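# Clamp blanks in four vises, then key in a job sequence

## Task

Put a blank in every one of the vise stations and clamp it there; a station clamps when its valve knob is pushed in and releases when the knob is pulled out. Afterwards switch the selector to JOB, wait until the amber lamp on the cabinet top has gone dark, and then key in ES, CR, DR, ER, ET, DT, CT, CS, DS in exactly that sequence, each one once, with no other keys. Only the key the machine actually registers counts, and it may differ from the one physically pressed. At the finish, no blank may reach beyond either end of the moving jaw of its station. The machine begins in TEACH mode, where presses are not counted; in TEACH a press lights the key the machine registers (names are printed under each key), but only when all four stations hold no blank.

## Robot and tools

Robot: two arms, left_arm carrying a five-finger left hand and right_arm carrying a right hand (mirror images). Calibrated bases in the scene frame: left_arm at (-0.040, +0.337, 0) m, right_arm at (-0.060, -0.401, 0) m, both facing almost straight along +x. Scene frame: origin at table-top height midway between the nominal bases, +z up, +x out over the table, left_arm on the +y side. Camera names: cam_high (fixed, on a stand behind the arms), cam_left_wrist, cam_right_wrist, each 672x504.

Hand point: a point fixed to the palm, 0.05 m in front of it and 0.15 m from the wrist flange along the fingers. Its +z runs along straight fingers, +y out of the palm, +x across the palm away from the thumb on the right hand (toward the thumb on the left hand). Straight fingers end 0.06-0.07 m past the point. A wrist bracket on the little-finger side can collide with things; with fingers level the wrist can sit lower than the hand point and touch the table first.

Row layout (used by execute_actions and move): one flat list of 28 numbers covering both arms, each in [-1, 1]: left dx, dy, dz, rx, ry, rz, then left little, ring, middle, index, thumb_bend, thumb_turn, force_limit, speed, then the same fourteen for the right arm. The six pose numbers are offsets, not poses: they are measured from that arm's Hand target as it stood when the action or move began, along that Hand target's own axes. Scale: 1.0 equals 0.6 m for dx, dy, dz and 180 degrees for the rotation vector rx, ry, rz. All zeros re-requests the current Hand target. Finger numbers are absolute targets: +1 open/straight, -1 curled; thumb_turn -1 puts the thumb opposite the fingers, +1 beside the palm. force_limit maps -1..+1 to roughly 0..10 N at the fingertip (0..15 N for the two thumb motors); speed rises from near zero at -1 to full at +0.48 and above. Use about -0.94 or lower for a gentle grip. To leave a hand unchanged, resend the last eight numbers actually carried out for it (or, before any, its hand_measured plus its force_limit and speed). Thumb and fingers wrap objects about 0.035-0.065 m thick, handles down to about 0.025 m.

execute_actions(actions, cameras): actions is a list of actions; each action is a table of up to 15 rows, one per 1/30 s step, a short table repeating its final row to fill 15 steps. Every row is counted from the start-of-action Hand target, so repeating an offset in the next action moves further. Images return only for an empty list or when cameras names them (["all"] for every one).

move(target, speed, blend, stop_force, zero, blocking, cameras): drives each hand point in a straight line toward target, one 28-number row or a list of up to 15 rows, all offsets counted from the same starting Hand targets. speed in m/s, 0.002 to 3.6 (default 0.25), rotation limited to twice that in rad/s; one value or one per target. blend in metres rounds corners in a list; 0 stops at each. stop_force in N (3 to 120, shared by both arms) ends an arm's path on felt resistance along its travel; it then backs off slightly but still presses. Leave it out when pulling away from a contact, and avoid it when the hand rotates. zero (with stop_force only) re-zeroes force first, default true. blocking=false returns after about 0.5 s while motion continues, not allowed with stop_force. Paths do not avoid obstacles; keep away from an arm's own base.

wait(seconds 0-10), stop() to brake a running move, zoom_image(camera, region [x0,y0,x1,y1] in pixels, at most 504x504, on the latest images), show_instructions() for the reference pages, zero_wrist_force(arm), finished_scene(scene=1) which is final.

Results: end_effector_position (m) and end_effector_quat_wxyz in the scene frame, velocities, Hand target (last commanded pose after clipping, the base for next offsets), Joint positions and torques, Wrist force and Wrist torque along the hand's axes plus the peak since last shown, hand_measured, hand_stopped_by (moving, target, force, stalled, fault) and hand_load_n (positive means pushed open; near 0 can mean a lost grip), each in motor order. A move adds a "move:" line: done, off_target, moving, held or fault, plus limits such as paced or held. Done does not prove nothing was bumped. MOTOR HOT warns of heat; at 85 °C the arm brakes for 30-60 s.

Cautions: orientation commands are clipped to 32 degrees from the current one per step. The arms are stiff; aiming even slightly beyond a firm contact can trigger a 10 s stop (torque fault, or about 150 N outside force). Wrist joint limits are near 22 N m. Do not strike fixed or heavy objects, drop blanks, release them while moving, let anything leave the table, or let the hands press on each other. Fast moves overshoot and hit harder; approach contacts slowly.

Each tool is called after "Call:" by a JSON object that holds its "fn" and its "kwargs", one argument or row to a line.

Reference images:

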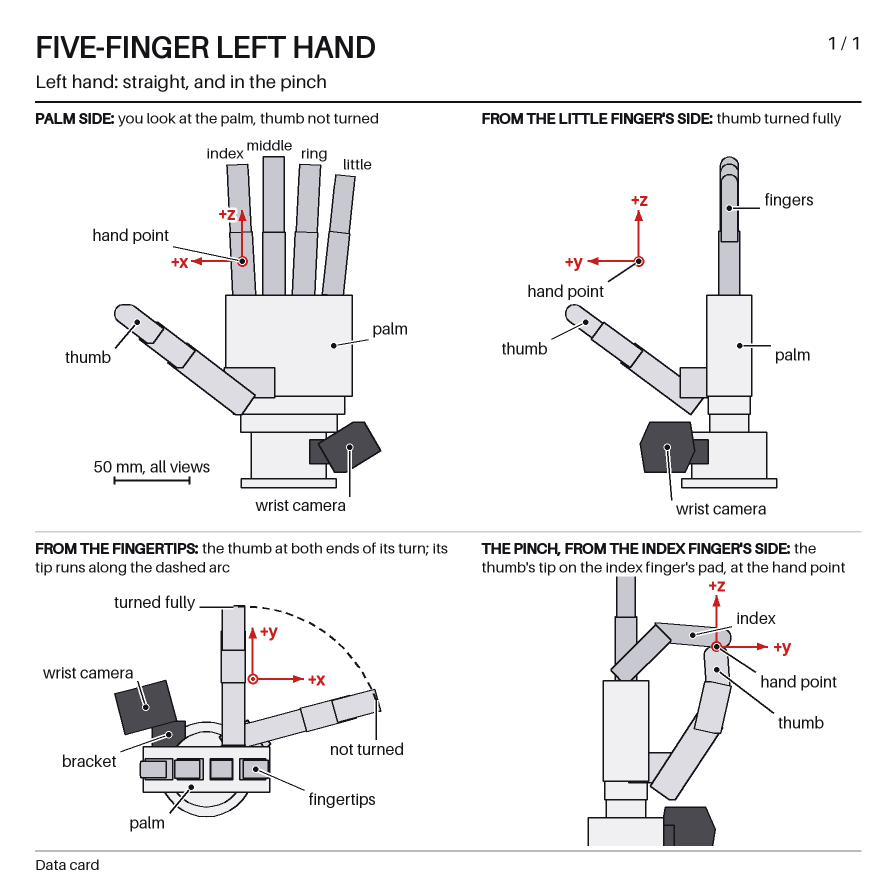

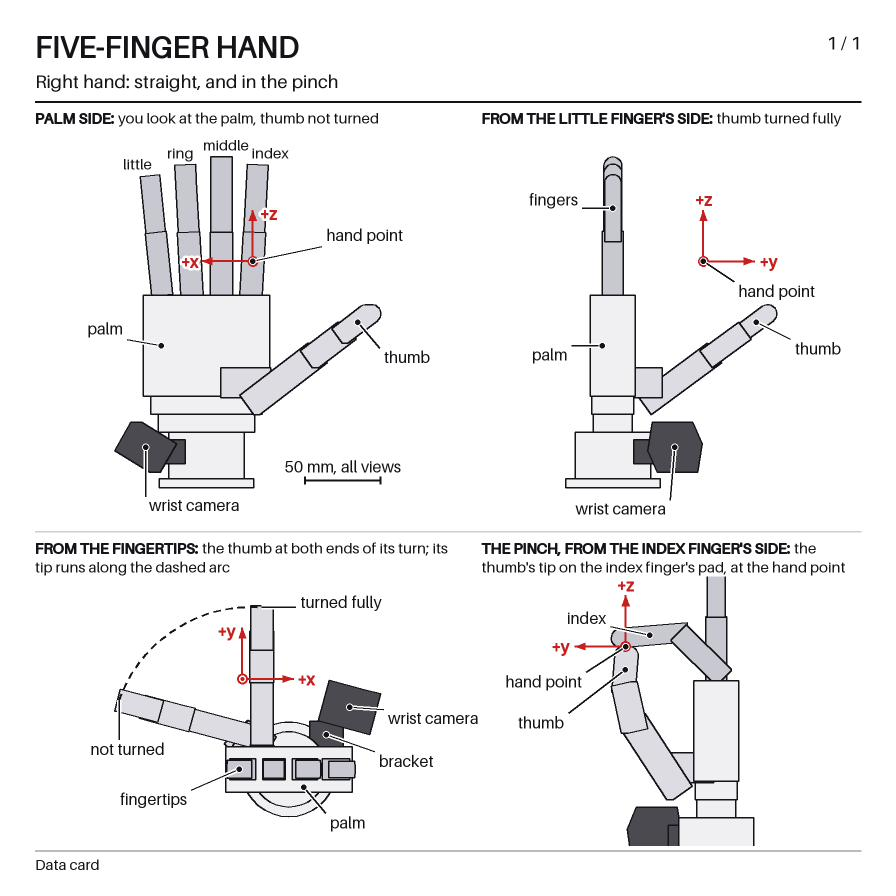

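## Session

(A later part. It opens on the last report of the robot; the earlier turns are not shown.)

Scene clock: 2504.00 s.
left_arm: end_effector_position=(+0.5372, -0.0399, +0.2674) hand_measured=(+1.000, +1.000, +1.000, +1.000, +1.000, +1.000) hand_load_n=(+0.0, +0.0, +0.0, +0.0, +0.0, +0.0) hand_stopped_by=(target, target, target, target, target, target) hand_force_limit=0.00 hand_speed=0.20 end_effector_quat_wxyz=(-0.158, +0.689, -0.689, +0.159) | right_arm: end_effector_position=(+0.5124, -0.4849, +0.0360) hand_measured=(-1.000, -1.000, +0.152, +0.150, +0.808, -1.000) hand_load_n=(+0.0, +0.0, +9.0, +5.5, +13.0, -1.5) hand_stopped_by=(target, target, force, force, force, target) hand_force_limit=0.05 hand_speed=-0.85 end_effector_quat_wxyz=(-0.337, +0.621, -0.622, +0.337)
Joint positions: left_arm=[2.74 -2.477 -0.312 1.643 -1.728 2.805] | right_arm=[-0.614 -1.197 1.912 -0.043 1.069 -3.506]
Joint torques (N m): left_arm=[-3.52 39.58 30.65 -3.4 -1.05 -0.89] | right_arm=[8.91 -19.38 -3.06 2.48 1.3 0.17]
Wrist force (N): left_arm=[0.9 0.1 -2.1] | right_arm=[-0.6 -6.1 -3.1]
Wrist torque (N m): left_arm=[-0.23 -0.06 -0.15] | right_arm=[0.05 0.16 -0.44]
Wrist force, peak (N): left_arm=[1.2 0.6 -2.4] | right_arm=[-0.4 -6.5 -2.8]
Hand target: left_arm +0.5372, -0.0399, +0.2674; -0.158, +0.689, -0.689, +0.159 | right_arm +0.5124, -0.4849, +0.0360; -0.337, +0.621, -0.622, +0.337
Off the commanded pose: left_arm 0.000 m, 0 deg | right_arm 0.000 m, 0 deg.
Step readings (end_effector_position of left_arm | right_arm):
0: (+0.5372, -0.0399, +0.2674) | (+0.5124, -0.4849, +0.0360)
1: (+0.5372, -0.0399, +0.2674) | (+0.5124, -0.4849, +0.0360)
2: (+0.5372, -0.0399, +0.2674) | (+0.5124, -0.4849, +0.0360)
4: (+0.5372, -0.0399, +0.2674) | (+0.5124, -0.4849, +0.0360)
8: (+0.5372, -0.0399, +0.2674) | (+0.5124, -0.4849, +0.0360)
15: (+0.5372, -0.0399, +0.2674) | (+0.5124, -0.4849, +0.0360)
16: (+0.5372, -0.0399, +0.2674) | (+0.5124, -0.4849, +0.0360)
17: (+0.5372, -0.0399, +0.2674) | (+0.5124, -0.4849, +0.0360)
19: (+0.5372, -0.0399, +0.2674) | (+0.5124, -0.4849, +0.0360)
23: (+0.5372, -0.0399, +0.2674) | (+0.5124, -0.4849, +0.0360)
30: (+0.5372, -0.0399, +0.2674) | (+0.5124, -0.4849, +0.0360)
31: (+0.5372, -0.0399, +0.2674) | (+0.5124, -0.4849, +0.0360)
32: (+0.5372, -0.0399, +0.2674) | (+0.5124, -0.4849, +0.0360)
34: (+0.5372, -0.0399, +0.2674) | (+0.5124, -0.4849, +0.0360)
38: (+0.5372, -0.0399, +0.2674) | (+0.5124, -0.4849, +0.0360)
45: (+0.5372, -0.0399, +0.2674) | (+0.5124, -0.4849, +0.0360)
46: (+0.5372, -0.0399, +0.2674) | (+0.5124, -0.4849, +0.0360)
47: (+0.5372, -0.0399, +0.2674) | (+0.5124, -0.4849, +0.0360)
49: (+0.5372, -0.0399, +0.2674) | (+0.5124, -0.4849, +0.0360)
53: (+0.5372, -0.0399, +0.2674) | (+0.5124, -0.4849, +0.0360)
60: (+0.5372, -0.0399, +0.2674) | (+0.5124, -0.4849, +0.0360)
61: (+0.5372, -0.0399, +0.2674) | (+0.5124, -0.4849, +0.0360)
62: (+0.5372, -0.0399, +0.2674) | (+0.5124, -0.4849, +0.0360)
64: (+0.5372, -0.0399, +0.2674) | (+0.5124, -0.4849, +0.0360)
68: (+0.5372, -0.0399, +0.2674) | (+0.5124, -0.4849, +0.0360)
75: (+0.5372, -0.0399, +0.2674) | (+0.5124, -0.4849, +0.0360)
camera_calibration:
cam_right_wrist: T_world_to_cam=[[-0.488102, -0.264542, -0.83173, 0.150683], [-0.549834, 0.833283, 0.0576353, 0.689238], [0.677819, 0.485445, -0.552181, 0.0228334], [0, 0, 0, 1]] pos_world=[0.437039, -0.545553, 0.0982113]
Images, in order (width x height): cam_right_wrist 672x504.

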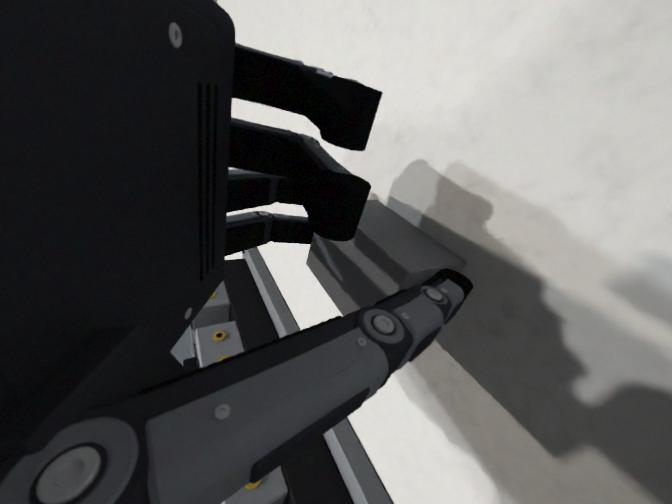

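Call:
{"fn": "move", "kwargs": {
  "target": [0,0,0,0,0,0,1,1,1,1,1,1,0,0.2,0,-0.2097,-0.1361,0,0,0,-1,-1,-0.3,-0.3,0.2,-1,0.05,-0.85],
  "speed": 0.12
}}

Call:
{"fn": "move", "kwargs": {
  "target": [0,0,0,0,0,0,1,1,1,1,1,1,0,0.2,-0.4482,-0.1557,0.2399,0,0,0,-1,-1,-0.3,-0.3,0.2,-1,0.05,-0.85],
  "speed": 0.15,
  "cameras": ["cam_right_wrist", "cam_left_wrist", "cam_high"]
}}

Scene clock: 2512.63 s.
left_arm: end_effector_position=(+0.5372, -0.0399, +0.2674) hand_measured=(+1.000, +1.000, +1.000, +1.000, +1.000, +1.000) hand_load_n=(+0.0, +0.0, -0.5, +0.0, +0.0, +0.0) hand_stopped_by=(target, target, target, target, target, target) hand_force_limit=0.00 hand_speed=0.20 end_effector_quat_wxyz=(-0.158, +0.689, -0.689, +0.159) | right_arm: end_effector_position=(+0.5126, -0.4850, +0.1859) hand_measured=(-1.000, -1.000, +0.152, +0.150, +0.808, -1.000) hand_load_n=(+0.0, +0.0, +8.0, +4.5, +14.5, -0.5) hand_stopped_by=(target, target, force, force, force, target) hand_force_limit=0.05 hand_speed=-0.85 end_effector_quat_wxyz=(-0.337, +0.621, -0.622, +0.337)
Joint positions: left_arm=[2.74 -2.477 -0.312 1.643 -1.728 2.805] | right_arm=[-0.614 -1.379 1.713 0.337 1.07 -3.506]
Joint torques (N m): left_arm=[-3.9 39.16 30.63 -3.33 -1.08 -0.88] | right_arm=[-9.56 -39.21 -31.43 1.63 -3.08 -0.78]
Wrist force (N): left_arm=[1.4 0.0 -2.2] | right_arm=[0.2 0.9 0.1]
Wrist torque (N m): left_arm=[-0.23 -0.12 -0.11] | right_arm=[0.41 0.09 -0.35]
Wrist force, peak (N): left_arm=[1.5 0.3 -2.4] | right_arm=[-0.5 -6.1 -3.4]
Hand target: left_arm +0.5372, -0.0399, +0.2674; -0.158, +0.689, -0.689, +0.159 | right_arm +0.5126, -0.4850, +0.1860; -0.337, +0.621, -0.622, +0.337
Off the commanded pose: left_arm 0.000 m, 0 deg | right_arm 0.000 m, 0 deg.
move: done

Scene clock: 2515.50 s.
left_arm: end_effector_position=(+0.5372, -0.0399, +0.2674) hand_measured=(+1.000, +1.000, +1.000, +1.000, +1.000, +1.000) hand_load_n=(+0.0, +0.0, +0.0, +0.0, +0.0, +0.0) hand_stopped_by=(target, target, target, target, target, target) hand_force_limit=0.00 hand_speed=0.20 end_effector_quat_wxyz=(-0.158, +0.689, -0.689, +0.159) | right_arm: end_effector_position=(+0.6845, -0.2163, +0.1859) hand_measured=(-1.000, -1.000, +0.152, +0.150, +0.808, -1.000) hand_load_n=(+0.0, +0.0, +8.0, +4.5, +14.5, -0.5) hand_stopped_by=(target, target, force, force, force, target) hand_force_limit=0.05 hand_speed=-0.85 end_effector_quat_wxyz=(-0.337, +0.621, -0.622, +0.337)
Joint positions: left_arm=[2.74 -2.477 -0.312 1.643 -1.728 2.805] | right_arm=[0.034 -0.973 1.121 0.43 1.602 -3.12]
Joint torques (N m): left_arm=[-3.62 39.53 30.73 -3.27 -1.03 -0.96] | right_arm=[10.39 -29.72 -33.79 1.29 2.08 1.48]
Wrist force (N): left_arm=[1.3 0.1 -1.9] | right_arm=[0.5 0.5 0.3]
Wrist torque (N m): left_arm=[-0.26 -0.10 -0.11] | right_arm=[0.30 0.04 -0.35]
Wrist force, peak (N): left_arm=[1.1 0.3 -2.4] | right_arm=[-2.3 0.4 0.2]
Hand target: left_arm +0.5372, -0.0399, +0.2674; -0.158, +0.689, -0.689, +0.159 | right_arm +0.6845, -0.2163, +0.1859; -0.337, +0.621, -0.622, +0.337
Off the commanded pose: left_arm 0.000 m, 0 deg | right_arm 0.000 m, 0 deg.
move: done
camera_calibration:
cam_left_wrist: T_world_to_cam=[[0.891005, -0.193185, 0.410839, -0.593911], [-0.376674, -0.819734, 0.431454, 0.0449166], [0.253429, -0.539181, -0.803155, 0.171751], [0, 0, 0, 1]] pos_world=[0.50257, 0.0146896, 0.362565]
cam_right_wrist: T_world_to_cam=[[-0.488102, -0.264542, -0.83173, 0.430418], [-0.549834, 0.833283, 0.0576353, 0.551406], [0.677819, 0.485445, -0.552181, -0.141438], [0, 0, 0, 1]] pos_world=[0.609139, -0.276953, 0.248111]

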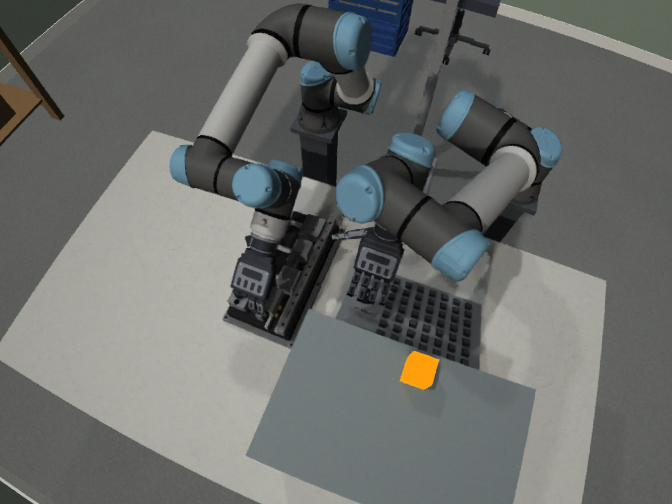

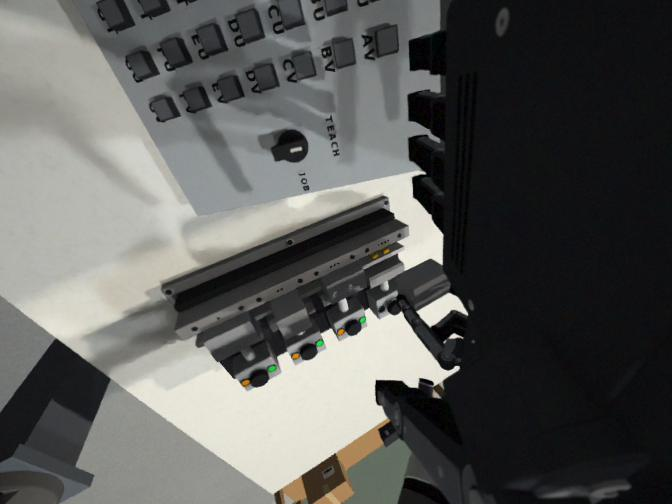

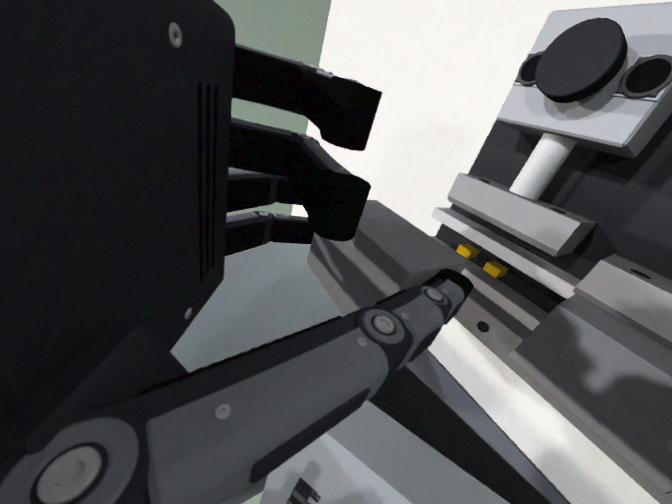

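Call:
{"fn": "move", "kwargs": {
  "target": [0,0,0,0,0,0,1,1,1,1,1,1,0,0.2,0,0.0491,0.0319,0,0,0,-1,-1,-0.3,-0.3,0.2,-1,0.05,-0.85],
  "speed": 0.08,
  "stop_force": 6,
  "cameras": ["cam_right_wrist"]
}}

Call:
{"fn": "zoom_image", "kwargs": {
  "camera": "cam_right_wrist",
  "region": [390, 150, 570, 290]
}}

Scene clock: 2524.67 s.
left_arm: end_effector_position=(+0.5372, -0.0399, +0.2674) hand_measured=(+1.000, +1.000, +1.000, +1.000, +1.000, +1.000) hand_load_n=(+0.0, +0.0, +0.0, +0.0, +0.0, +0.0) hand_stopped_by=(target, target, target, target, target, target) hand_force_limit=0.00 hand_speed=0.20 end_effector_quat_wxyz=(-0.158, +0.689, -0.689, +0.159) | right_arm: end_effector_position=(+0.6845, -0.2163, +0.1508) hand_measured=(-1.000, -1.000, +0.152, +0.150, +0.808, -1.000) hand_load_n=(+0.0, +0.0, +7.5, +4.5, +14.0, -0.5) hand_stopped_by=(target, target, force, force, force, target) hand_force_limit=0.05 hand_speed=-0.85 end_effector_quat_wxyz=(-0.337, +0.621, -0.622, +0.337)
Joint positions: left_arm=[2.74 -2.477 -0.312 1.643 -1.728 2.805] | right_arm=[0.034 -0.956 1.184 0.35 1.602 -3.12]
Joint torques (N m): left_arm=[-3.75 39 30.59 -3.3 -0.96 -0.94] | right_arm=[9.91 -30.9 -4.54 -2.15 -1.82 1.65]
Wrist force (N): left_arm=[1.1 0.4 -2.2] | right_arm=[0.4 0.5 0.4]
Wrist torque (N m): left_arm=[-0.19 -0.08 -0.14] | right_arm=[0.28 0.04 -0.35]
Wrist force, peak (N): left_arm=[1.5 0.3 -2.3] | right_arm=[0.4 1.0 -0.5]
Hand target: left_arm +0.5372, -0.0399, +0.2674; -0.158, +0.689, -0.689, +0.159 | right_arm +0.6845, -0.2162, +0.1508; -0.337, +0.621, -0.622, +0.337
Off the commanded pose: left_arm 0.000 m, 0 deg | right_arm 0.000 m, 0 deg.
move: done
camera_calibration:
cam_right_wrist: T_world_to_cam=[[-0.488088, -0.264602, -0.831718, 0.401113], [-0.549805, 0.833308, 0.0575412, 0.553444], [0.677852, 0.485368, -0.552208, -0.16091], [0, 0, 0, 1]] pos_world=[0.609139, -0.276954, 0.212912]
Images, in order (width x height): cam_right_wrist 672x504.

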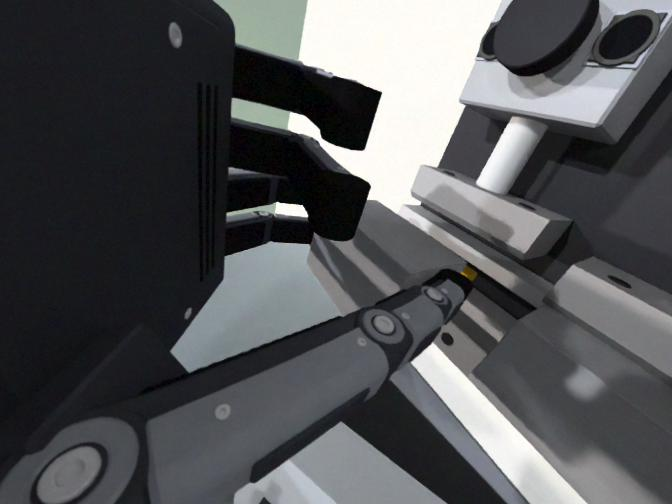

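Scaled by 2.800 from the camera's 672x504 image, which has a finer 960x720 frame.

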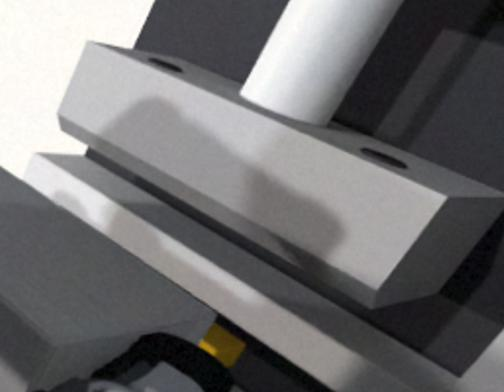

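Call:
{"fn": "move", "kwargs": {
  "target": [0,0,0,0,0,0,1,1,1,1,1,1,0,0.2,0.0017,0.0670,0.0376,0,0,0,-1,-1,-0.3,-0.3,0.2,-1,0.05,-0.85],
  "speed": 0.03,
  "stop_force": 5,
  "cameras": ["cam_right_wrist", "cam_left_wrist"]
}}

Scene clock: 2586.57 s.
left_arm: end_effector_position=(+0.5372, -0.0399, +0.2674) hand_measured=(+1.000, +1.000, +1.000, +1.000, +1.000, +1.000) hand_load_n=(+0.0, +0.0, +0.0, +0.0, +0.0, +0.0) hand_stopped_by=(target, target, target, target, target, target) hand_force_limit=0.00 hand_speed=0.20 end_effector_quat_wxyz=(-0.158, +0.689, -0.689, +0.159) | right_arm: end_effector_position=(+0.6817, -0.2172, +0.1082) hand_measured=(-1.000, -1.000, +0.152, +0.150, +0.808, -1.000) hand_load_n=(+0.0, +0.0, +8.0, +4.5, +14.5, -0.5) hand_stopped_by=(target, target, force, force, force, target) hand_force_limit=0.05 hand_speed=-0.85 end_effector_quat_wxyz=(-0.337, +0.621, -0.622, +0.337)
Joint positions: left_arm=[2.74 -2.477 -0.312 1.643 -1.728 2.805] | right_arm=[0.033 -0.935 1.261 0.252 1.601 -3.121]
Joint torques (N m): left_arm=[-3.29 39.84 30.6 -3.22 -1 -0.91] | right_arm=[0.39 -59.94 -32.07 1.35 -1.11 0.76]
Motor temperatures (°C): left_arm=[28 31 29 35 38 32] | right_arm=[28 29 28 29 29 33]
Wrist force (N): left_arm=[1.0 0.4 -2.2] | right_arm=[0.3 0.2 -0.4]
Wrist torque (N m): left_arm=[-0.18 -0.06 -0.15] | right_arm=[0.31 0.07 -0.35]
Wrist force, peak (N): left_arm=[1.2 0.3 -2.5] | right_arm=[0.7 -11.1 -11.8]
Hand target: left_arm +0.5372, -0.0399, +0.2674; -0.158, +0.689, -0.689, +0.159 | right_arm +0.6817, -0.2171, +0.1082; -0.337, +0.621, -0.622, +0.337 (not the last commanded pose)
Off the commanded pose: left_arm 0.000 m, 0 deg | right_arm 0.003 m, 0 deg.
move: contact (right_arm)
camera_calibration:
cam_left_wrist: T_world_to_cam=[[0.891005, -0.193185, 0.410839, -0.593911], [-0.376674, -0.819734, 0.431454, 0.0449166], [0.253429, -0.539181, -0.803155, 0.171751], [0, 0, 0, 1]] pos_world=[0.50257, 0.0146896, 0.362565]
cam_right_wrist: T_world_to_cam=[[-0.488191, -0.264606, -0.831657, 0.364211], [-0.549867, 0.833259, 0.0576626, 0.555103], [0.677728, 0.485451, -0.552288, -0.181932], [0, 0, 0, 1]] pos_world=[0.606338, -0.277853, 0.170411]
Images, in order (width x height): cam_left_wrist 672x504, cam_right_wrist 672x504.

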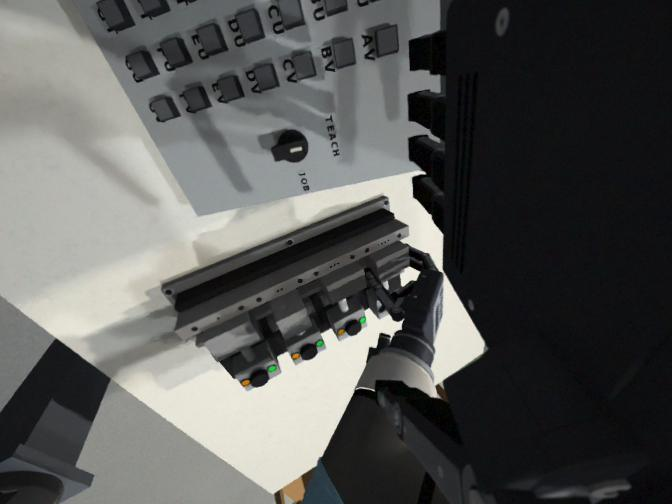

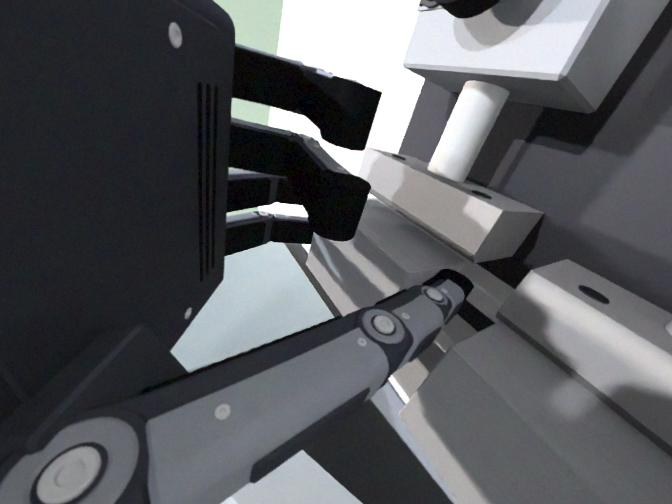

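Call:
{"fn": "move", "kwargs": {
  "target": [0,0,0,0,0,0,1,1,1,1,1,1,0,0.2,0,0.0045,0.0029,0,0,0,-1,-1,-0.3,-0.3,0.2,-1,0.05,-0.85],
  "speed": 0.01,
  "stop_force": 5,
  "cameras": ["cam_left_wrist"]
}}

Call:
{"fn": "zoom_image", "kwargs": {
  "camera": "cam_left_wrist",
  "region": [330, 220, 460, 330]
}}

Scene clock: 2598.93 s.
left_arm: end_effector_position=(+0.5372, -0.0399, +0.2674) hand_measured=(+1.000, +1.000, +1.000, +1.000, +1.000, +1.000) hand_load_n=(+0.0, +0.0, +0.0, +0.0, +0.0, +0.0) hand_stopped_by=(target, target, target, target, target, target) hand_force_limit=0.00 hand_speed=0.20 end_effector_quat_wxyz=(-0.158, +0.689, -0.689, +0.159) | right_arm: end_effector_position=(+0.6818, -0.2171, +0.1079) hand_measured=(-1.000, -1.000, +0.152, +0.150, +0.808, -1.000) hand_load_n=(+0.0, +0.0, +7.5, +4.0, +14.0, -1.0) hand_stopped_by=(target, target, force, force, force, target) hand_force_limit=0.05 hand_speed=-0.85 end_effector_quat_wxyz=(-0.337, +0.621, -0.622, +0.337)
Joint positions: left_arm=[2.74 -2.477 -0.312 1.643 -1.728 2.805] | right_arm=[0.033 -0.934 1.261 0.25 1.601 -3.121]
Joint torques (N m): left_arm=[-3.04 39.34 31.01 -3.17 -0.91 -0.93] | right_arm=[10.44 -52.68 -30.87 1.3 -1.07 0.99]
Wrist force (N): left_arm=[1.2 0.6 -2.1] | right_arm=[0.1 -3.4 -4.6]
Wrist torque (N m): left_arm=[-0.16 -0.08 -0.14] | right_arm=[0.08 0.10 -0.38]
Wrist force, peak (N): left_arm=[1.3 0.4 -2.3] | right_arm=[0.3 -8.4 -8.6]
Hand target: left_arm +0.5372, -0.0399, +0.2674; -0.158, +0.689, -0.689, +0.159 | right_arm +0.6818, -0.2171, +0.1079; -0.337, +0.621, -0.622, +0.337 (not the last commanded pose)
Off the commanded pose: left_arm 0.000 m, 0 deg | right_arm 0.003 m, 0 deg.
move: contact (right_arm)
camera_calibration:
cam_left_wrist: T_world_to_cam=[[0.891005, -0.193185, 0.410839, -0.593911], [-0.376674, -0.819734, 0.431454, 0.0449166], [0.253429, -0.539181, -0.803155, 0.171751], [0, 0, 0, 1]] pos_world=[0.50257, 0.0146896, 0.362565]
Images, in order (width x height): cam_left_wrist 672x504.

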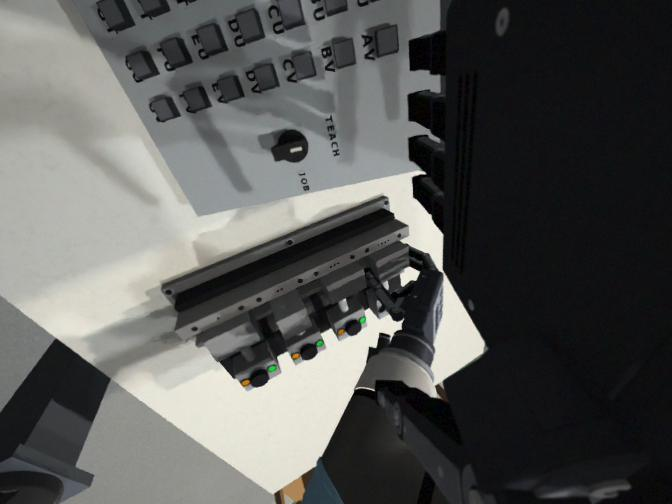

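Scaled by 3.877 from the camera's 672x504 image, which has a finer 960x720 frame.

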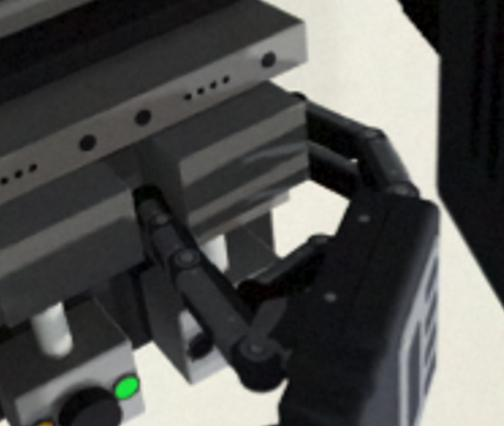

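Call:
{"fn": "zoom_image", "kwargs": {
  "camera": "cam_left_wrist",
  "region": [350, 235, 425, 295]
}}

Scaled by 6.720 from the camera's 672x504 image, which has a finer 960x720 frame.

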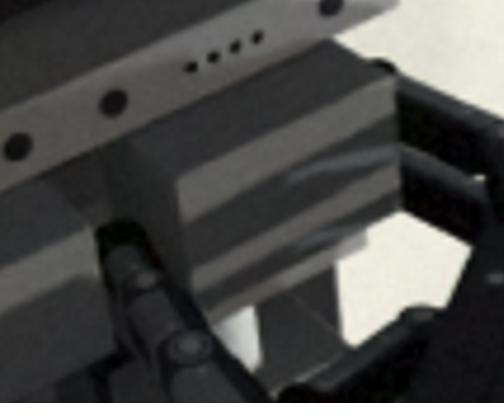

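Call:
{"fn": "execute_actions", "kwargs": {
  "actions": [
    [[0,0,0,0,0,0,1,1,1,1,1,1,0,0.2,0,0,0,0,0,0,-1,-1,0.44,0.44,0.86,-1,0.05,-0.6]],
    [[0,0,0,0,0,0,1,1,1,1,1,1,0,0.2,0,0,0,0,0,0,-1,-1,0.44,0.44,0.86,-1,0.05,-0.6]],
    [[0,0,0,0,0,0,1,1,1,1,1,1,0,0.2,0,0,0,0,0,0,-1,-1,0.44,0.44,0.86,-1,0.05,-0.6]]
  ],
  "cameras": ["cam_left_wrist", "cam_right_wrist"]
}}

Scene clock: 2655.60 s.
left_arm: end_effector_position=(+0.5372, -0.0399, +0.2674) hand_measured=(+1.000, +1.000, +1.000, +1.000, +1.000, +1.000) hand_load_n=(+0.0, +0.5, +0.0, +0.0, +0.0, +0.0) hand_stopped_by=(target, target, target, target, target, target) hand_force_limit=0.00 hand_speed=0.20 end_effector_quat_wxyz=(-0.158, +0.689, -0.689, +0.159) | right_arm: end_effector_position=(+0.6818, -0.2171, +0.1079) hand_measured=(-1.000, -1.000, +0.440, +0.440, +0.860, -1.000) hand_load_n=(+0.0, +0.0, +0.0, +0.0, +0.0, +0.0) hand_stopped_by=(target, target, target, target, target, target) hand_force_limit=0.05 hand_speed=-0.60 end_effector_quat_wxyz=(-0.337, +0.621, -0.622, +0.337)
Joint positions: left_arm=[2.74 -2.477 -0.312 1.643 -1.728 2.805] | right_arm=[0.033 -0.934 1.261 0.25 1.601 -3.121]
Joint torques (N m): left_arm=[-2.9 39.65 30.51 -3.14 -0.85 -0.92] | right_arm=[10.47 -53.11 -28.36 1.36 -0.95 0.88]
Wrist force (N): left_arm=[0.8 0.6 -2.3] | right_arm=[0.3 -1.2 -0.8]
Wrist torque (N m): left_arm=[-0.15 -0.02 -0.17] | right_arm=[0.30 0.07 -0.35]
Wrist force, peak (N): left_arm=[1.2 0.3 -2.5] | right_arm=[0.1 -3.5 -4.8]
Hand target: left_arm +0.5372, -0.0399, +0.2674; -0.158, +0.689, -0.689, +0.159 | right_arm +0.6818, -0.2171, +0.1079; -0.337, +0.621, -0.622, +0.337
Off the commanded pose: left_arm 0.000 m, 0 deg | right_arm 0.000 m, 0 deg.
Step readings (end_effector_position of left_arm | right_arm):
0: (+0.5372, -0.0399, +0.2674) | (+0.6818, -0.2171, +0.1079)
1: (+0.5372, -0.0399, +0.2674) | (+0.6818, -0.2171, +0.1079)
2: (+0.5372, -0.0399, +0.2674) | (+0.6818, -0.2171, +0.1079)
4: (+0.5372, -0.0399, +0.2674) | (+0.6818, -0.2171, +0.1079)
8: (+0.5372, -0.0399, +0.2674) | (+0.6818, -0.2171, +0.1079)
15: (+0.5372, -0.0399, +0.2674) | (+0.6818, -0.2171, +0.1079)
16: (+0.5372, -0.0399, +0.2674) | (+0.6818, -0.2171, +0.1079)
17: (+0.5372, -0.0399, +0.2674) | (+0.6818, -0.2171, +0.1079)
19: (+0.5372, -0.0399, +0.2674) | (+0.6818, -0.2171, +0.1079)
23: (+0.5372, -0.0399, +0.2674) | (+0.6818, -0.2171, +0.1079)
30: (+0.5372, -0.0399, +0.2674) | (+0.6818, -0.2171, +0.1079)
31: (+0.5372, -0.0399, +0.2674) | (+0.6818, -0.2171, +0.1079)
32: (+0.5372, -0.0399, +0.2674) | (+0.6818, -0.2171, +0.1079)
34: (+0.5372, -0.0399, +0.2674) | (+0.6818, -0.2171, +0.1079)
38: (+0.5372, -0.0399, +0.2674) | (+0.6818, -0.2171, +0.1079)
45: (+0.5372, -0.0399, +0.2674) | (+0.6818, -0.2171, +0.1079)
camera_calibration:
cam_left_wrist: T_world_to_cam=[[0.891005, -0.193185, 0.410839, -0.593911], [-0.376674, -0.819734, 0.431454, 0.0449166], [0.253429, -0.539181, -0.803155, 0.171751], [0, 0, 0, 1]] pos_world=[0.50257, 0.0146896, 0.362565]
cam_right_wrist: T_world_to_cam=[[-0.487646, -0.264583, -0.831984, 0.36366], [-0.54992, 0.833247, 0.0573373, 0.555266], [0.678078, 0.485485, -0.551828, -0.182503], [0, 0, 0, 1]] pos_world=[0.606441, -0.277853, 0.170012]
Images, in order (width x height): cam_left_wrist 672x504, cam_right_wrist 672x504.

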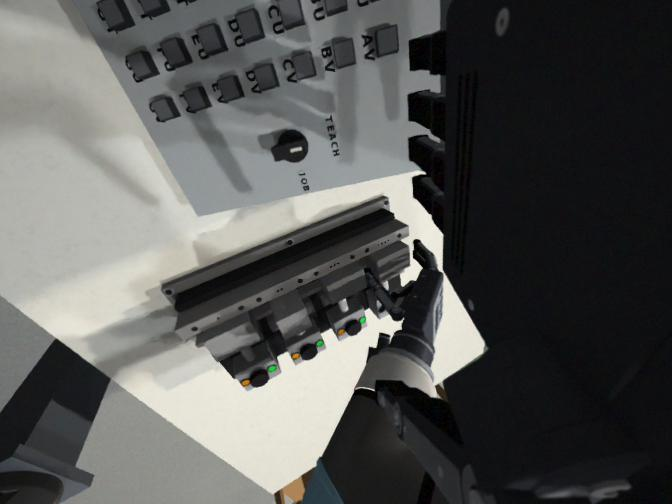

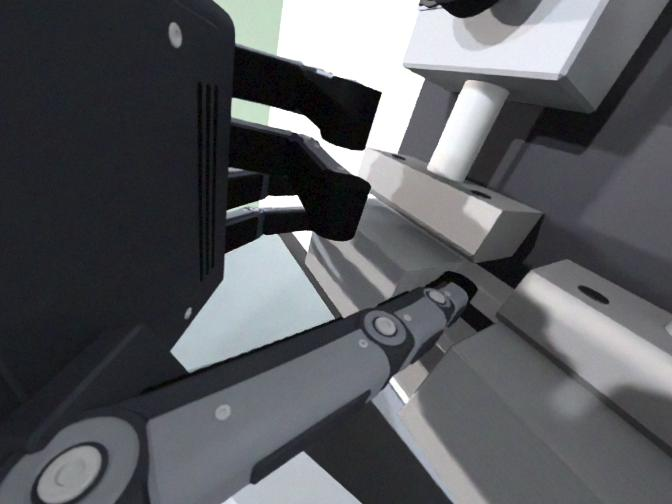

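Call:
{"fn": "move", "kwargs": {
  "target": [0,0,0,0,0,0,1,1,1,1,1,1,0,0.2,0,-0.1377,-0.0894,0,0,0,-1,-1,0.44,0.44,0.86,-1,0.05,-0.6],
  "speed": 0.06,
  "stop_force": 6,
  "cameras": ["cam_left_wrist", "cam_right_wrist"]
}}

Call:
{"fn": "zoom_image", "kwargs": {
  "camera": "cam_right_wrist",
  "region": [410, 150, 610, 310]
}}

Call:
{"fn": "zoom_image", "kwargs": {
  "camera": "cam_left_wrist",
  "region": [330, 225, 430, 325]
}}

Scene clock: 2663.80 s.
left_arm: end_effector_position=(+0.5372, -0.0399, +0.2674) hand_measured=(+1.000, +1.000, +1.000, +1.000, +1.000, +1.000) hand_load_n=(+0.0, -0.5, +0.0, +0.0, +0.0, +0.0) hand_stopped_by=(target, target, target, target, target, target) hand_force_limit=0.00 hand_speed=0.20 end_effector_quat_wxyz=(-0.158, +0.689, -0.689, +0.159) | right_arm: end_effector_position=(+0.6819, -0.2172, +0.2064) hand_measured=(-1.000, -1.000, +0.440, +0.440, +0.860, -1.000) hand_load_n=(+0.0, +0.0, -0.5, +0.0, +0.0, +0.0) hand_stopped_by=(target, target, target, target, target, target) hand_force_limit=0.05 hand_speed=-0.60 end_effector_quat_wxyz=(-0.337, +0.621, -0.622, +0.337)
Joint positions: left_arm=[2.74 -2.477 -0.312 1.643 -1.728 2.805] | right_arm=[0.033 -0.988 1.091 0.473 1.601 -3.121]
Joint torques (N m): left_arm=[-2.47 39.47 30.79 -3.08 -0.83 -0.97] | right_arm=[-9.35 -57.06 -32.6 1.63 2.02 -0.74]
Wrist force (N): left_arm=[1.0 0.8 -2.1] | right_arm=[0.5 -1.6 -0.9]
Wrist torque (N m): left_arm=[-0.13 -0.06 -0.16] | right_arm=[0.24 0.02 -0.36]
Wrist force, peak (N): left_arm=[1.3 0.1 -2.5] | right_arm=[0.5 -1.7 -1.1]
Hand target: left_arm +0.5372, -0.0399, +0.2674; -0.158, +0.689, -0.689, +0.159 | right_arm +0.6819, -0.2172, +0.2064; -0.337, +0.621, -0.622, +0.337
Off the commanded pose: left_arm 0.000 m, 0 deg | right_arm 0.000 m, 0 deg.
move: done
camera_calibration:
cam_left_wrist: T_world_to_cam=[[0.891005, -0.193185, 0.410839, -0.593911], [-0.376674, -0.819734, 0.431454, 0.0449166], [0.253429, -0.539181, -0.803155, 0.171751], [0, 0, 0, 1]] pos_world=[0.50257, 0.0146896, 0.362565]
cam_right_wrist: T_world_to_cam=[[-0.487646, -0.264583, -0.831984, 0.445659], [-0.54992, 0.833247, 0.0573373, 0.549674], [0.678078, 0.485485, -0.551828, -0.128216], [0, 0, 0, 1]] pos_world=[0.606541, -0.277853, 0.268512]
Images, in order (width x height): cam_left_wrist 672x504, cam_right_wrist 672x504.

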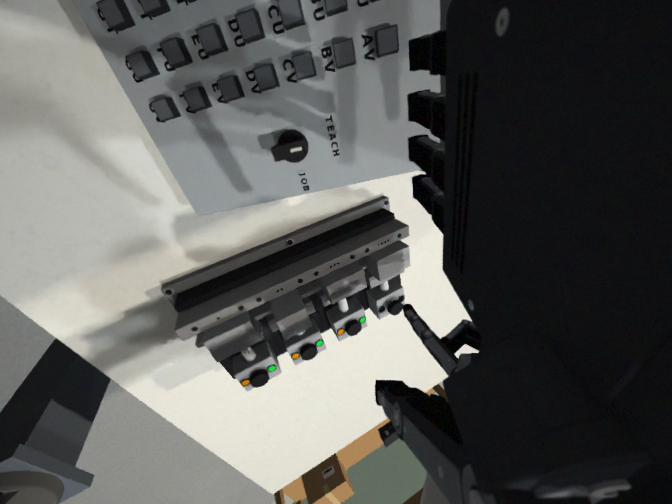

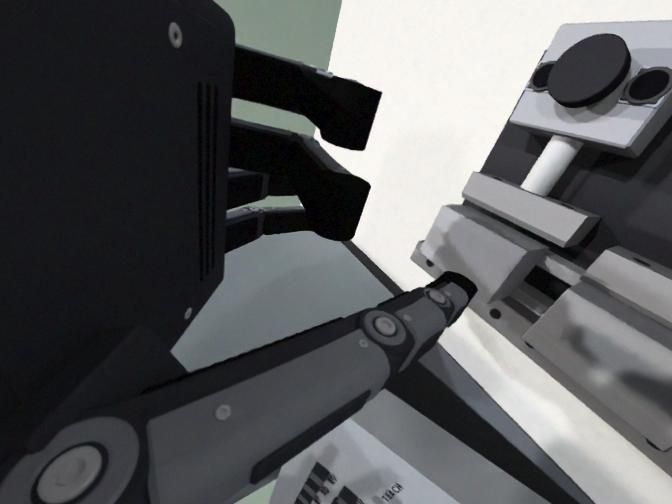

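Scaled by 2.520 from the camera's 672x504 image, which has a finer 960x720 frame.

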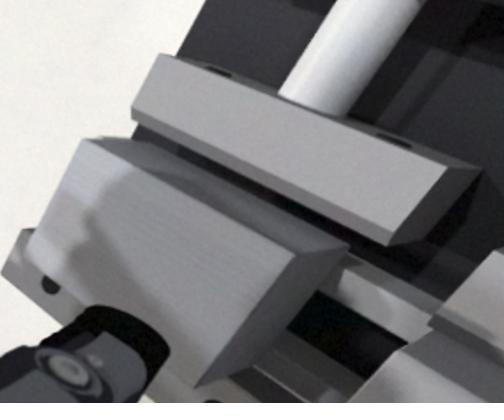

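Scaled by 5.040 from the camera's 672x504 image, which has a finer 960x720 frame.

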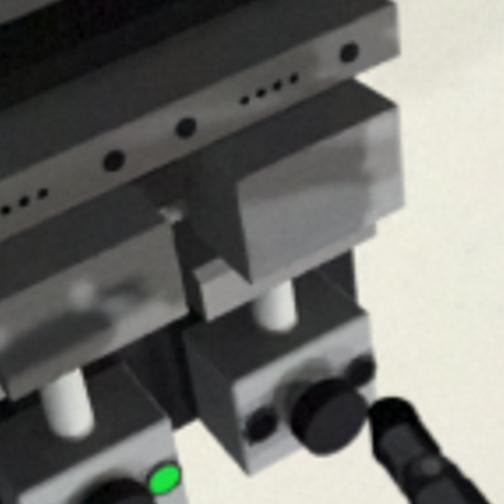

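Call:
{"fn": "move", "kwargs": {
  "target": [0,0,0,0,0,0,1,1,1,1,1,1,0,0.2,0.1813,0.0386,-0.1206,-0.3167,0,0,-1,-1,-1,1,1,-1,0,0.2],
  "speed": 0.15,
  "cameras": ["cam_left_wrist"]
}}

Scene clock: 2681.10 s.
left_arm: end_effector_position=(+0.5372, -0.0399, +0.2674) hand_measured=(+1.000, +1.000, +1.000, +1.000, +1.000, +1.000) hand_load_n=(+0.0, +0.0, +0.0, +0.0, +0.0, +0.0) hand_stopped_by=(target, target, target, target, target, target) hand_force_limit=0.00 hand_speed=0.20 end_effector_quat_wxyz=(-0.158, +0.689, -0.689, +0.159) | right_arm: end_effector_position=(+0.6070, -0.3259, +0.2256) hand_measured=(-1.000, -1.000, -1.000, +1.000, +1.000, -1.000) hand_load_n=(+0.0, +0.0, +0.0, +0.0, +0.0, +0.0) hand_stopped_by=(target, target, target, target, target, target) hand_force_limit=0.00 hand_speed=0.20 end_effector_quat_wxyz=(-0.108, +0.685, -0.716, +0.080)
Joint positions: left_arm=[2.74 -2.477 -0.312 1.643 -1.728 2.805] | right_arm=[-0.156 -0.452 0.035 1.728 1.498 -3.24]
Joint torques (N m): left_arm=[-2.44 39.35 31.06 -3 -0.87 -0.87] | right_arm=[-9.79 -38.03 -28.9 4.48 -2.33 -1.13]
Wrist force (N): left_arm=[1.1 0.1 -2.2] | right_arm=[-0.2 -1.4 -0.8]
Wrist torque (N m): left_arm=[-0.23 -0.07 -0.14] | right_arm=[0.24 0.21 -0.16]
Wrist force, peak (N): left_arm=[1.5 0.4 -2.2] | right_arm=[0.1 -1.8 -1.3]
Hand target: left_arm +0.5372, -0.0399, +0.2674; -0.158, +0.689, -0.689, +0.159 | right_arm +0.6085, -0.3259, +0.2263; +0.000, +0.707, -0.708, +0.000
Off the commanded pose: left_arm 0.000 m, 0 deg | right_arm 0.002 m, 16 deg.
elbow stopped short (right arm): the move would have taken joint 3 (elbow) straighter than the controller allows.
move: off_target (right_arm)
camera_calibration:
cam_left_wrist: T_world_to_cam=[[0.891005, -0.193185, 0.410839, -0.593911], [-0.376674, -0.819734, 0.431454, 0.0449166], [0.253429, -0.539181, -0.803155, 0.171751], [0, 0, 0, 1]] pos_world=[0.50257, 0.0146896, 0.362565]
Images, in order (width x height): cam_left_wrist 672x504.

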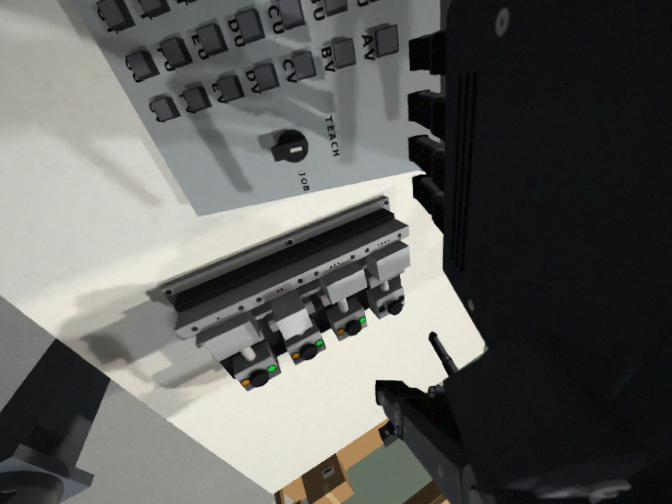

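Call:
{"fn": "move", "kwargs": {
  "target": [0,0,0,0,0,0,1,1,1,1,1,1,0,0.2,0,0.0365,0.0938,0.1667,0,0,-1,-1,-1,1,1,-1,0,0.2],
  "speed": 0.12,
  "cameras": ["cam_left_wrist", "cam_high", "cam_right_wrist"]
}}

Call:
{"fn": "zoom_image", "kwargs": {
  "camera": "cam_left_wrist",
  "region": [330, 225, 450, 345]
}}

Scene clock: 2706.77 s.
left_arm: end_effector_position=(+0.5372, -0.0399, +0.2674) hand_measured=(+1.000, +1.000, +1.000, +1.000, +1.000, +1.000) hand_load_n=(+0.0, +0.0, +0.0, +0.0, +0.0, +0.0) hand_stopped_by=(target, target, target, target, target, target) hand_force_limit=0.00 hand_speed=0.20 end_effector_quat_wxyz=(-0.158, +0.689, -0.689, +0.159) | right_arm: end_effector_position=(+0.5865, -0.3258, +0.1701) hand_measured=(-1.000, -1.000, -1.000, +1.000, +1.000, -1.000) hand_load_n=(+0.0, +0.0, +0.0, +0.5, +0.0, +0.0) hand_stopped_by=(target, target, target, target, target, target) hand_force_limit=0.00 hand_speed=0.20 end_effector_quat_wxyz=(-0.183, +0.683, -0.684, +0.183)
Joint positions: left_arm=[2.74 -2.477 -0.312 1.643 -1.728 2.805] | right_arm=[-0.159 -0.926 1.017 0.962 1.493 -3.276]
Joint torques (N m): left_arm=[-2.32 39.61 30.74 -3.05 -0.79 -0.96] | right_arm=[-11.13 -56.46 -3.6 -0.77 -2.55 1.09]
Wrist force (N): left_arm=[1.1 0.2 -1.9] | right_arm=[-0.2 -1.2 -0.9]
Wrist torque (N m): left_arm=[-0.24 -0.06 -0.14] | right_arm=[0.28 0.20 -0.21]
Wrist force, peak (N): left_arm=[1.2 0.3 -2.6] | right_arm=[-0.7 -1.7 -1.4]
Hand target: left_arm +0.5372, -0.0399, +0.2674; -0.158, +0.689, -0.689, +0.159 | right_arm +0.5865, -0.3258, +0.1701; -0.183, +0.683, -0.684, +0.183
Off the commanded pose: left_arm 0.000 m, 0 deg | right_arm 0.000 m, 0 deg.
move: done
camera_calibration:
cam_left_wrist: T_world_to_cam=[[0.891005, -0.193185, 0.410839, -0.593911], [-0.376674, -0.819734, 0.431454, 0.0449166], [0.253429, -0.539181, -0.803155, 0.171751], [0, 0, 0, 1]] pos_world=[0.50257, 0.0146896, 0.362565]
cam_right_wrist: T_world_to_cam=[[-0.812302, -0.264384, -0.519872, 0.477635], [-0.463965, 0.833039, 0.301301, 0.497875], [0.353415, 0.48595, -0.799344, 0.201833], [0, 0, 0, 1]] pos_world=[0.54765, -0.386551, 0.259633]

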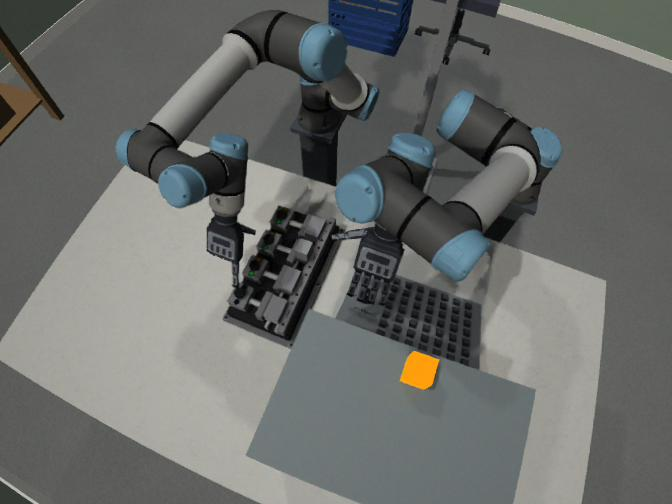

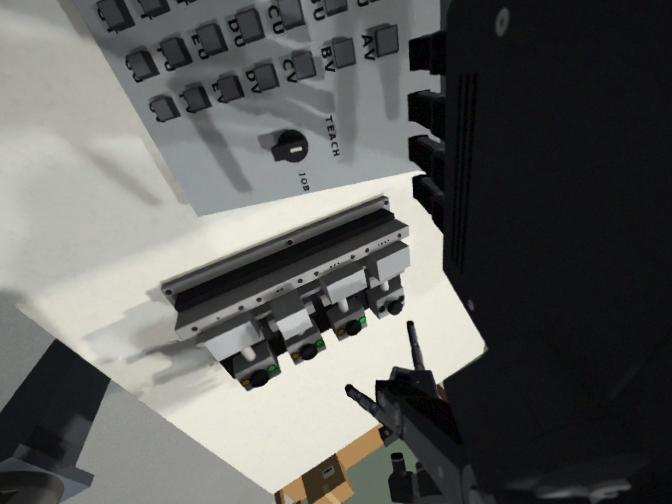

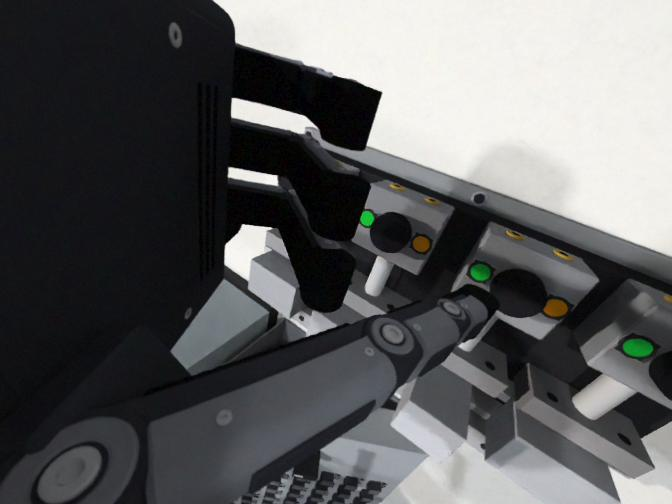

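Scaled by 4.200 from the camera's 672x504 image, which has a finer 960x720 frame.

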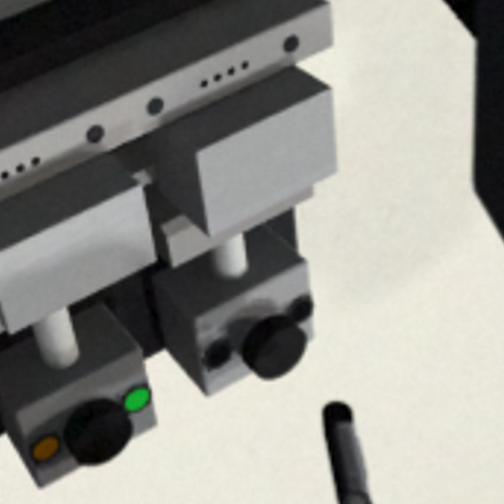

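Call:
{"fn": "move", "kwargs": {
  "target": [0,0,0,0,0,0,1,1,1,1,1,1,0,0.2,0,0.0233,0.0404,0,0,0,-1,-1,-1,1,1,-1,0,0.2],
  "speed": 0.08,
  "stop_force": 6,
  "cameras": ["cam_left_wrist"]
}}

Call:
{"fn": "zoom_image", "kwargs": {
  "camera": "cam_left_wrist",
  "region": [360, 270, 430, 340]
}}

Scene clock: 2721.77 s.
left_arm: end_effector_position=(+0.5372, -0.0399, +0.2674) hand_measured=(+1.000, +1.000, +1.000, +1.000, +1.000, +1.000) hand_load_n=(+0.0, +0.0, +0.0, +0.0, +0.0, +0.0) hand_stopped_by=(target, target, target, target, target, target) hand_force_limit=0.00 hand_speed=0.20 end_effector_quat_wxyz=(-0.158, +0.689, -0.689, +0.159) | right_arm: end_effector_position=(+0.5865, -0.3258, +0.1421) hand_measured=(-1.000, -1.000, -1.000, +1.000, +1.000, -1.000) hand_load_n=(+0.0, +0.0, +0.0, +0.0, +0.0, +0.0) hand_stopped_by=(target, target, target, target, target, target) hand_force_limit=0.00 hand_speed=0.20 end_effector_quat_wxyz=(-0.183, +0.683, -0.684, +0.183)
Joint positions: left_arm=[2.74 -2.477 -0.312 1.643 -1.728 2.805] | right_arm=[-0.159 -0.916 1.074 0.896 1.493 -3.276]
Joint torques (N m): left_arm=[-2.09 39.24 30.63 -3.02 -0.77 -1] | right_arm=[0.75 -29.35 -2.69 -0.63 0.71 1.02]
Wrist force (N): left_arm=[1.2 0.0 -2.0] | right_arm=[-0.2 -1.2 -1.1]
Wrist torque (N m): left_arm=[-0.26 -0.09 -0.12] | right_arm=[0.28 0.21 -0.21]
Wrist force, peak (N): left_arm=[1.4 0.1 -2.5] | right_arm=[-0.4 -1.7 -1.3]
Hand target: left_arm +0.5372, -0.0399, +0.2674; -0.158, +0.689, -0.689, +0.159 | right_arm +0.5865, -0.3258, +0.1421; -0.183, +0.683, -0.684, +0.183
Off the commanded pose: left_arm 0.000 m, 0 deg | right_arm 0.000 m, 0 deg.
move: done
camera_calibration:
cam_left_wrist: T_world_to_cam=[[0.891005, -0.193185, 0.410839, -0.593911], [-0.376674, -0.819734, 0.431454, 0.0449166], [0.253429, -0.539181, -0.803155, 0.171751], [0, 0, 0, 1]] pos_world=[0.50257, 0.0146896, 0.362565]
Images, in order (width x height): cam_left_wrist 672x504.

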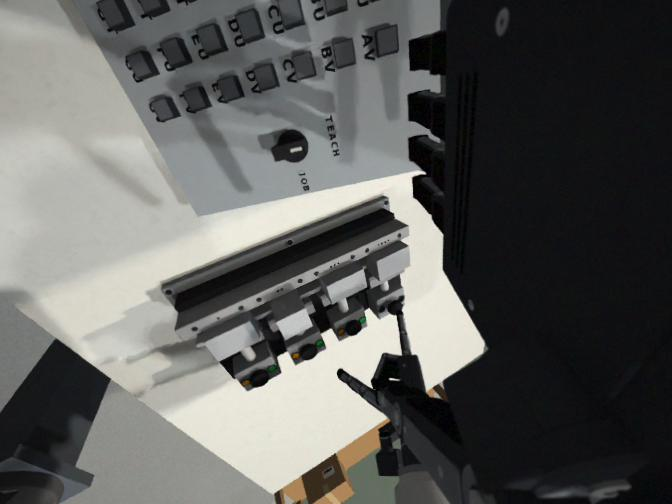

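Scaled by 7.200 from the camera's 672x504 image, which has a finer 960x720 frame.

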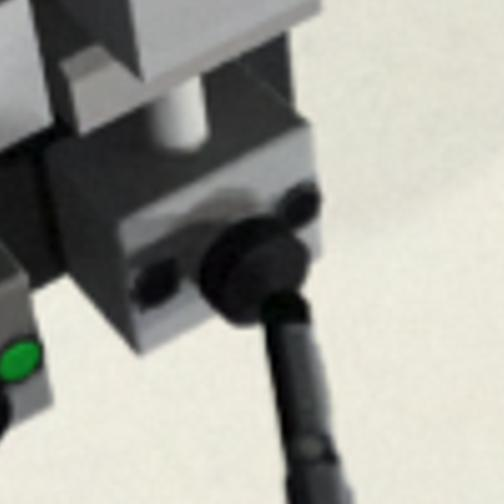

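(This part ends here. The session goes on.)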